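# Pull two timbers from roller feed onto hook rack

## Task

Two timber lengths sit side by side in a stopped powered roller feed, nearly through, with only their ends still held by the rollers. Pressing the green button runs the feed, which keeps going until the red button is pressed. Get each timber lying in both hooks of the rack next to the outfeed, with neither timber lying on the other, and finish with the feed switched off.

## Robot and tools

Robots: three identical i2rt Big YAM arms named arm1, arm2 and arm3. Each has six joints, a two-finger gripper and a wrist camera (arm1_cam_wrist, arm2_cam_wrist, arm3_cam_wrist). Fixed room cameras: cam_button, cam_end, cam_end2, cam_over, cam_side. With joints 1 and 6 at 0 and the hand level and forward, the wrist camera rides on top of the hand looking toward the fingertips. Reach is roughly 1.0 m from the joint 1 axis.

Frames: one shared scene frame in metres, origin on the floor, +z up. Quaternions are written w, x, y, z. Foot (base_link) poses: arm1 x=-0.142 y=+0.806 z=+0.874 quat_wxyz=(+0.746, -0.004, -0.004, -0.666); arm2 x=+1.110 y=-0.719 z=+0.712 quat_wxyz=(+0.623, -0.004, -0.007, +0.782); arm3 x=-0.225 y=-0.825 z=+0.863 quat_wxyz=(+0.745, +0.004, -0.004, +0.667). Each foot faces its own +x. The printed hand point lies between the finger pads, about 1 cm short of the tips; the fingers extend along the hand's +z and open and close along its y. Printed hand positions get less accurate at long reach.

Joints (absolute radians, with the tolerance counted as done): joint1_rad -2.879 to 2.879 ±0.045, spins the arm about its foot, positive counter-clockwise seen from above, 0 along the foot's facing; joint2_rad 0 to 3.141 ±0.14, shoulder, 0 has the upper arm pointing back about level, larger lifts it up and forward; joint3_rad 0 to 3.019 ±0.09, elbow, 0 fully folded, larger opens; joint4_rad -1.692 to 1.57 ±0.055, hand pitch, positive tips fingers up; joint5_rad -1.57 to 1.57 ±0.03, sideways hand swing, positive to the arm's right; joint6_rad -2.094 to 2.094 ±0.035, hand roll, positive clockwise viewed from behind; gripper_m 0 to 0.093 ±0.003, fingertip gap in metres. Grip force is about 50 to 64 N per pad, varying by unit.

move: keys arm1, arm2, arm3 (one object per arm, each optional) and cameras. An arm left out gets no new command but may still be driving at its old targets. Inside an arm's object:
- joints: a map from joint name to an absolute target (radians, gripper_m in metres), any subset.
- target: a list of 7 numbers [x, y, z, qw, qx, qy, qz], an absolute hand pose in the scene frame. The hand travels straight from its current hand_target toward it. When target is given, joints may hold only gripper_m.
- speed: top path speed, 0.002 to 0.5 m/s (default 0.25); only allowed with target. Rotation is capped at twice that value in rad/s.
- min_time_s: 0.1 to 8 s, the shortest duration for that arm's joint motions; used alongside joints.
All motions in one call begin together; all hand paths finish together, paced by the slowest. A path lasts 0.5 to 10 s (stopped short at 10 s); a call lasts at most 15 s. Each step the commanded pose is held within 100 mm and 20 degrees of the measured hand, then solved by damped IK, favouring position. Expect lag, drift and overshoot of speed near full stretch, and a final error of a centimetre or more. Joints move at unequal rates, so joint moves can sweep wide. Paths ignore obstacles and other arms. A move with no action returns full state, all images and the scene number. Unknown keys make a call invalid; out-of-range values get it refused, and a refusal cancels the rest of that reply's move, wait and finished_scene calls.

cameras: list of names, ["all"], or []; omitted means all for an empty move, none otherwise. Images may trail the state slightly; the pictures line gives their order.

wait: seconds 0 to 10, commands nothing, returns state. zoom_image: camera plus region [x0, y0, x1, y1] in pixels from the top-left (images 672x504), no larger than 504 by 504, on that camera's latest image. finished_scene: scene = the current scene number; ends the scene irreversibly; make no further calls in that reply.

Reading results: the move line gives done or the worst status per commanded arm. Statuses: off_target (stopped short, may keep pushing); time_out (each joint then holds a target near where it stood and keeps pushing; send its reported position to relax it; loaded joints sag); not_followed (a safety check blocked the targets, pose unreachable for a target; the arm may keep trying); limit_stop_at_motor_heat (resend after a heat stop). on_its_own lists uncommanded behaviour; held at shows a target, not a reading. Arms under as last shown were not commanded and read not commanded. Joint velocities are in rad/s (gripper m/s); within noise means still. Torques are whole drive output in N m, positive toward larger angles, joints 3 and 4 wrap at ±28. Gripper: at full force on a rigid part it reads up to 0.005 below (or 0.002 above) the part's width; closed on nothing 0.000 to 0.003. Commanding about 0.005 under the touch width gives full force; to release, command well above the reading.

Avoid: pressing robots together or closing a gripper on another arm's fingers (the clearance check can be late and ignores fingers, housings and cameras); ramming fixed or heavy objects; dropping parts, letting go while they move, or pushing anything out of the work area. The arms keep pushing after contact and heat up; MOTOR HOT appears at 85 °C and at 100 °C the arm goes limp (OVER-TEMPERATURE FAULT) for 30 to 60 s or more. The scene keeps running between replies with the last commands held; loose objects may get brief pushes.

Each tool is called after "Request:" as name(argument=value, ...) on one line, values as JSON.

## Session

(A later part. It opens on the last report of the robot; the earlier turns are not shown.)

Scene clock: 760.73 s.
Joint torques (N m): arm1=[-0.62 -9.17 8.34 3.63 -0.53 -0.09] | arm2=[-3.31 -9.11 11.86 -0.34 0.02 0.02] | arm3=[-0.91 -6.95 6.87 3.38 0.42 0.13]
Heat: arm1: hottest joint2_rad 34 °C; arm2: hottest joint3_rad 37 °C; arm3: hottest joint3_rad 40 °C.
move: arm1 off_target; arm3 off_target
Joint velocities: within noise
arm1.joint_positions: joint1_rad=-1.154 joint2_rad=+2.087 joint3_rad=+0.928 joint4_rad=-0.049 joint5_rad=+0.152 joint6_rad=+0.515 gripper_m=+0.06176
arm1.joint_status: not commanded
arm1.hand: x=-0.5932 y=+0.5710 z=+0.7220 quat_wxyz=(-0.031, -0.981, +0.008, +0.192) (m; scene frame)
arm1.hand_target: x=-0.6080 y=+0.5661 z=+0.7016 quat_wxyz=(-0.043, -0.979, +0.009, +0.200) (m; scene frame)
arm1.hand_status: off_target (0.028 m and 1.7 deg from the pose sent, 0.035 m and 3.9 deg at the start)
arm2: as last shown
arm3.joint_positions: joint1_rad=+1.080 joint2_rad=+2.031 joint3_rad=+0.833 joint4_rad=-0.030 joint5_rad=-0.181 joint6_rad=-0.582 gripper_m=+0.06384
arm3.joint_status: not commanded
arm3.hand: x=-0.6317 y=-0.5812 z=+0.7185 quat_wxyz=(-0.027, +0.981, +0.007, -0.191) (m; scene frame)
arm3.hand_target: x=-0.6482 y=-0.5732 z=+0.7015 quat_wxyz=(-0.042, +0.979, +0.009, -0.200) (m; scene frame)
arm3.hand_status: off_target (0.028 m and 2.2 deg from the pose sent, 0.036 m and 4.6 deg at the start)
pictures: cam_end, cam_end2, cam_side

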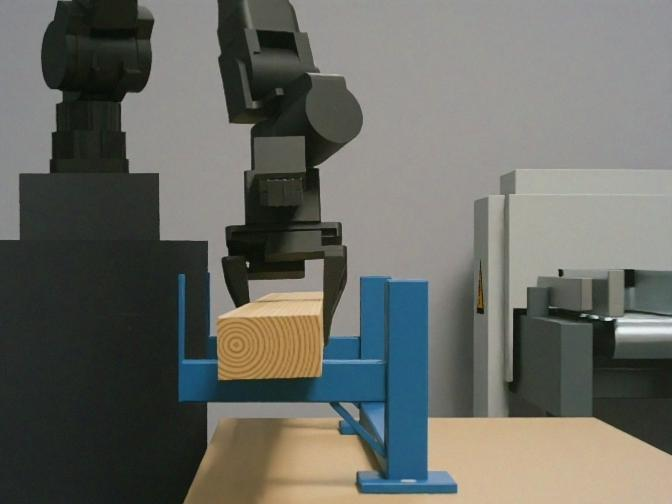

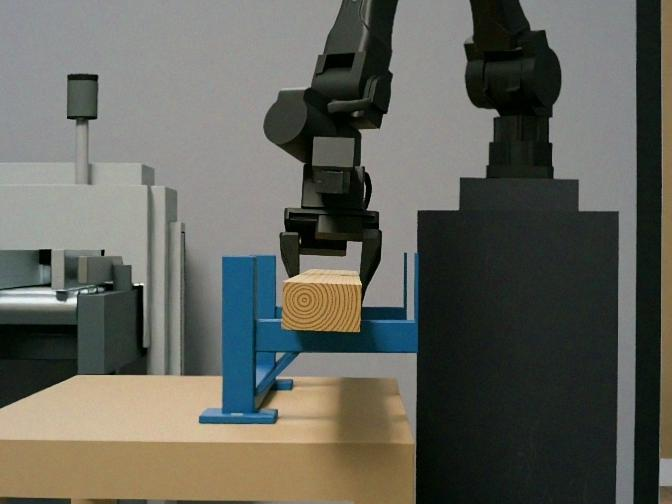

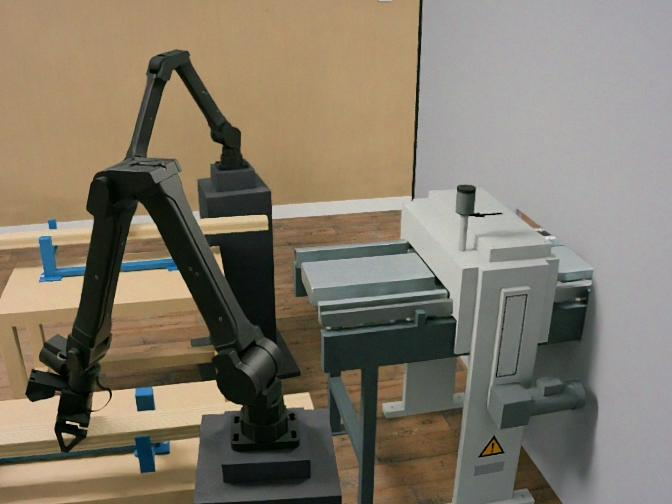

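Request:
move(arm1={"joints": {"gripper_m": 0.088}}, arm3={"joints": {"gripper_m": 0.088}}, cameras=["cam_end", "cam_end2", "arm1_cam_wrist", "arm3_cam_wrist"])

Scene clock: 767.80 s.
Joint torques (N m): arm1=[-0.03 -13.8 5.91 1.47 -0.05 -0.05] | arm2=[-3.25 -9.17 11.88 -0.34 0.02 0.01] | arm3=[-1.26 -11.58 5.3 1.72 -0.11 0.13]
Heat: arm1: hottest joint2_rad 33 °C; arm2: hottest joint3_rad 37 °C; arm3: hottest joint3_rad 39 °C.
move: arm1 done; arm3 done
Joint velocities: within noise
arm1.joint_positions: joint1_rad=-1.159 joint2_rad=+2.141 joint3_rad=+0.952 joint4_rad=-0.002 joint5_rad=+0.139 joint6_rad=+0.513 gripper_m=+0.08793
arm1.joint_status: all done
arm1.hand: x=-0.6012 y=+0.5667 z=+0.7052 quat_wxyz=(-0.040, -0.980, +0.009, +0.196) (m; scene frame)
arm1.hand_target: x=-0.6082 y=+0.5662 z=+0.7016 quat_wxyz=(-0.043, -0.979, +0.009, +0.200) (m; scene frame)
arm1.hand_status: not commanded
arm2: as last shown
arm3.joint_positions: joint1_rad=+1.085 joint2_rad=+2.087 joint3_rad=+0.851 joint4_rad=+0.020 joint5_rad=-0.166 joint6_rad=-0.581 gripper_m=+0.08794
arm3.joint_status: all done
arm3.hand: x=-0.6366 y=-0.5771 z=+0.7008 quat_wxyz=(-0.036, +0.981, +0.008, -0.191) (m; scene frame)
arm3.hand_target: x=-0.6483 y=-0.5732 z=+0.7017 quat_wxyz=(-0.042, +0.979, +0.009, -0.200) (m; scene frame)
arm3.hand_status: not commanded
pictures: arm1_cam_wrist, arm3_cam_wrist, cam_end, cam_end2

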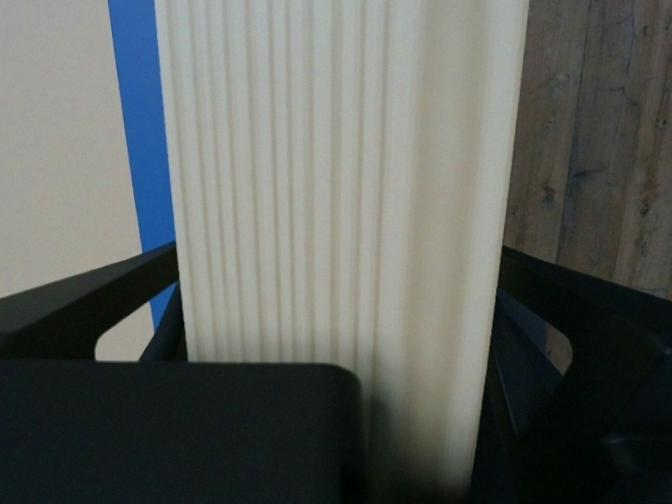

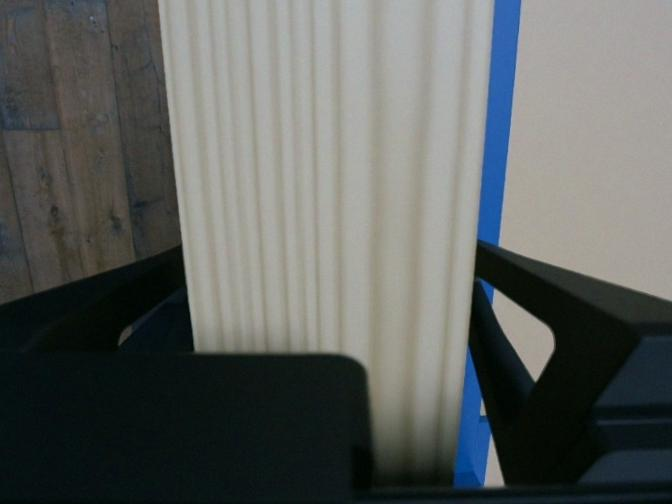

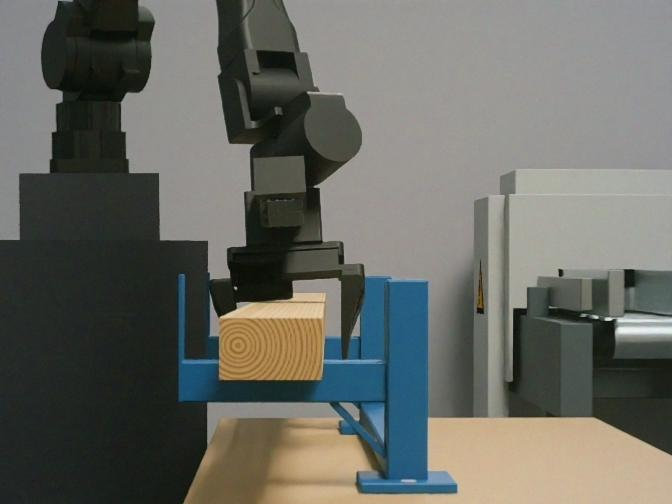

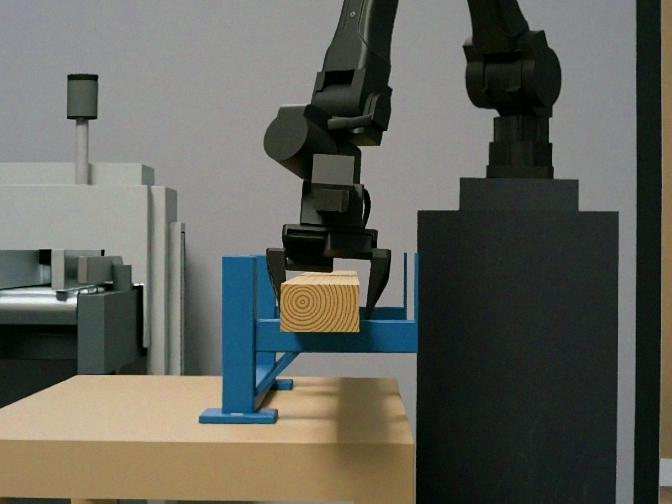

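Request:
move(arm1={"target": [-0.61, 0.564, 0.90, 0.043, 0.977, -0.009, -0.2], "speed": 0.15}, arm3={"target": [-0.65, -0.568, 0.90, -0.043, 0.977, 0.009, -0.2], "speed": 0.15}, cameras=["cam_end", "cam_end2", "cam_over", "cam_side", "cam_button"])

Scene clock: 776.73 s.
Joint torques (N m): arm1=[0.44 -13.27 11.38 0.5 0.02 -0.02] | arm2=[-3.25 -9.17 11.86 -0.34 0.02 0.02] | arm3=[-2.26 -10.29 10.18 0.92 -0.24 0.01]
Heat: arm1: hottest joint2_rad 33 °C; arm2: hottest joint3_rad 37 °C; arm3: hottest joint3_rad 38 °C.
move: arm1 off_target; arm3 off_target
Joint velocities: within noise
arm1.joint_positions: joint1_rad=-1.159 joint2_rad=+1.706 joint3_rad=+0.975 joint4_rad=-0.476 joint5_rad=+0.139 joint6_rad=+0.513 gripper_m=+0.08794
arm1.joint_status: not commanded
arm1.hand: x=-0.5973 y=+0.5712 z=+0.8870 quat_wxyz=(-0.036, -0.981, +0.008, +0.190) (m; scene frame)
arm1.hand_target: x=-0.6097 y=+0.5643 z=+0.9004 quat_wxyz=(-0.043, -0.979, +0.009, +0.201) (m; scene frame)
arm1.hand_status: off_target (0.020 m and 1.5 deg from the pose sent, 0.195 m and 0.6 deg at the start)
arm2: as last shown
arm3.joint_positions: joint1_rad=+1.085 joint2_rad=+1.623 joint3_rad=+0.897 joint4_rad=-0.496 joint5_rad=-0.166 joint6_rad=-0.581 gripper_m=+0.08796
arm3.joint_status: not commanded
arm3.hand: x=-0.6367 y=-0.5794 z=+0.8860 quat_wxyz=(-0.034, +0.981, +0.008, -0.188) (m; scene frame)
arm3.hand_target: x=-0.6495 y=-0.5683 z=+0.9003 quat_wxyz=(-0.043, +0.979, +0.009, -0.200) (m; scene frame)
arm3.hand_status: off_target (0.022 m and 1.7 deg from the pose sent, 0.200 m and 1.3 deg at the start)
pictures: cam_button, cam_end, cam_end2, cam_over, cam_side

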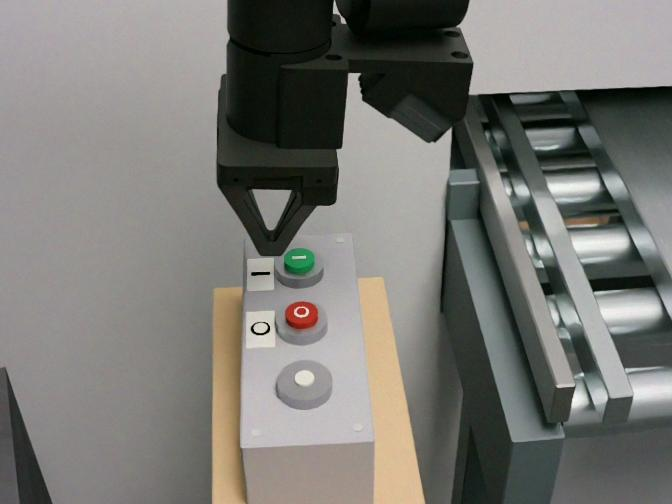

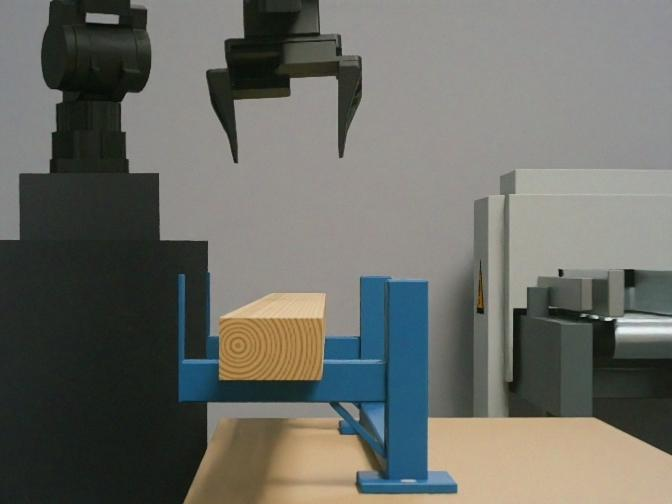

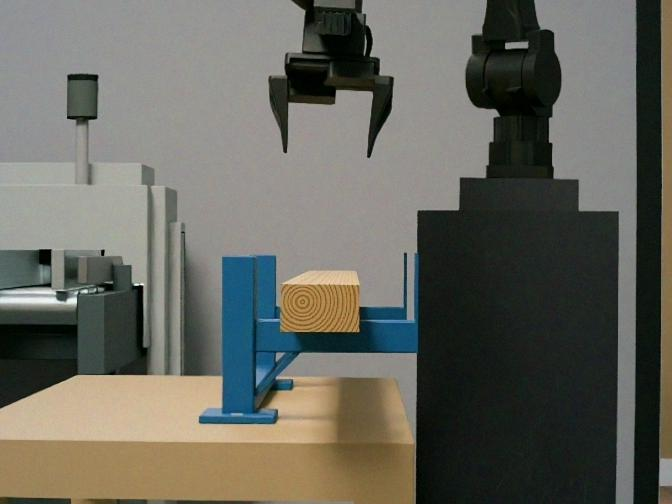

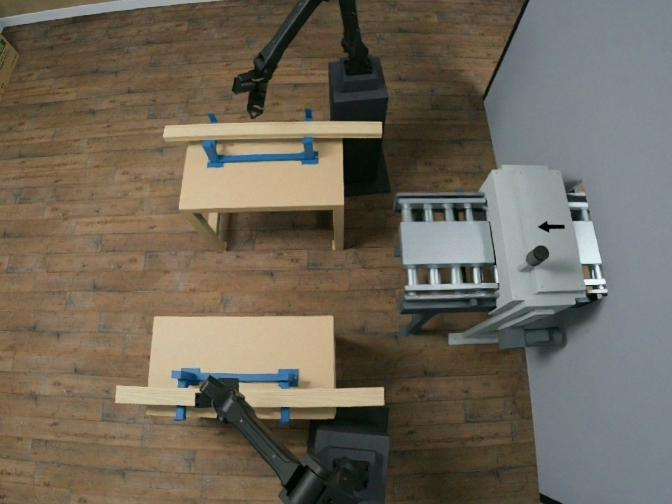

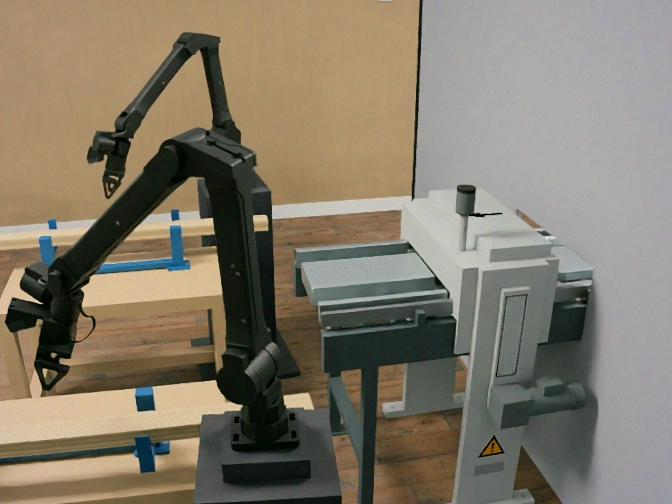

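Request:
finished_scene(scene=1)

The scene is finished: the task was done.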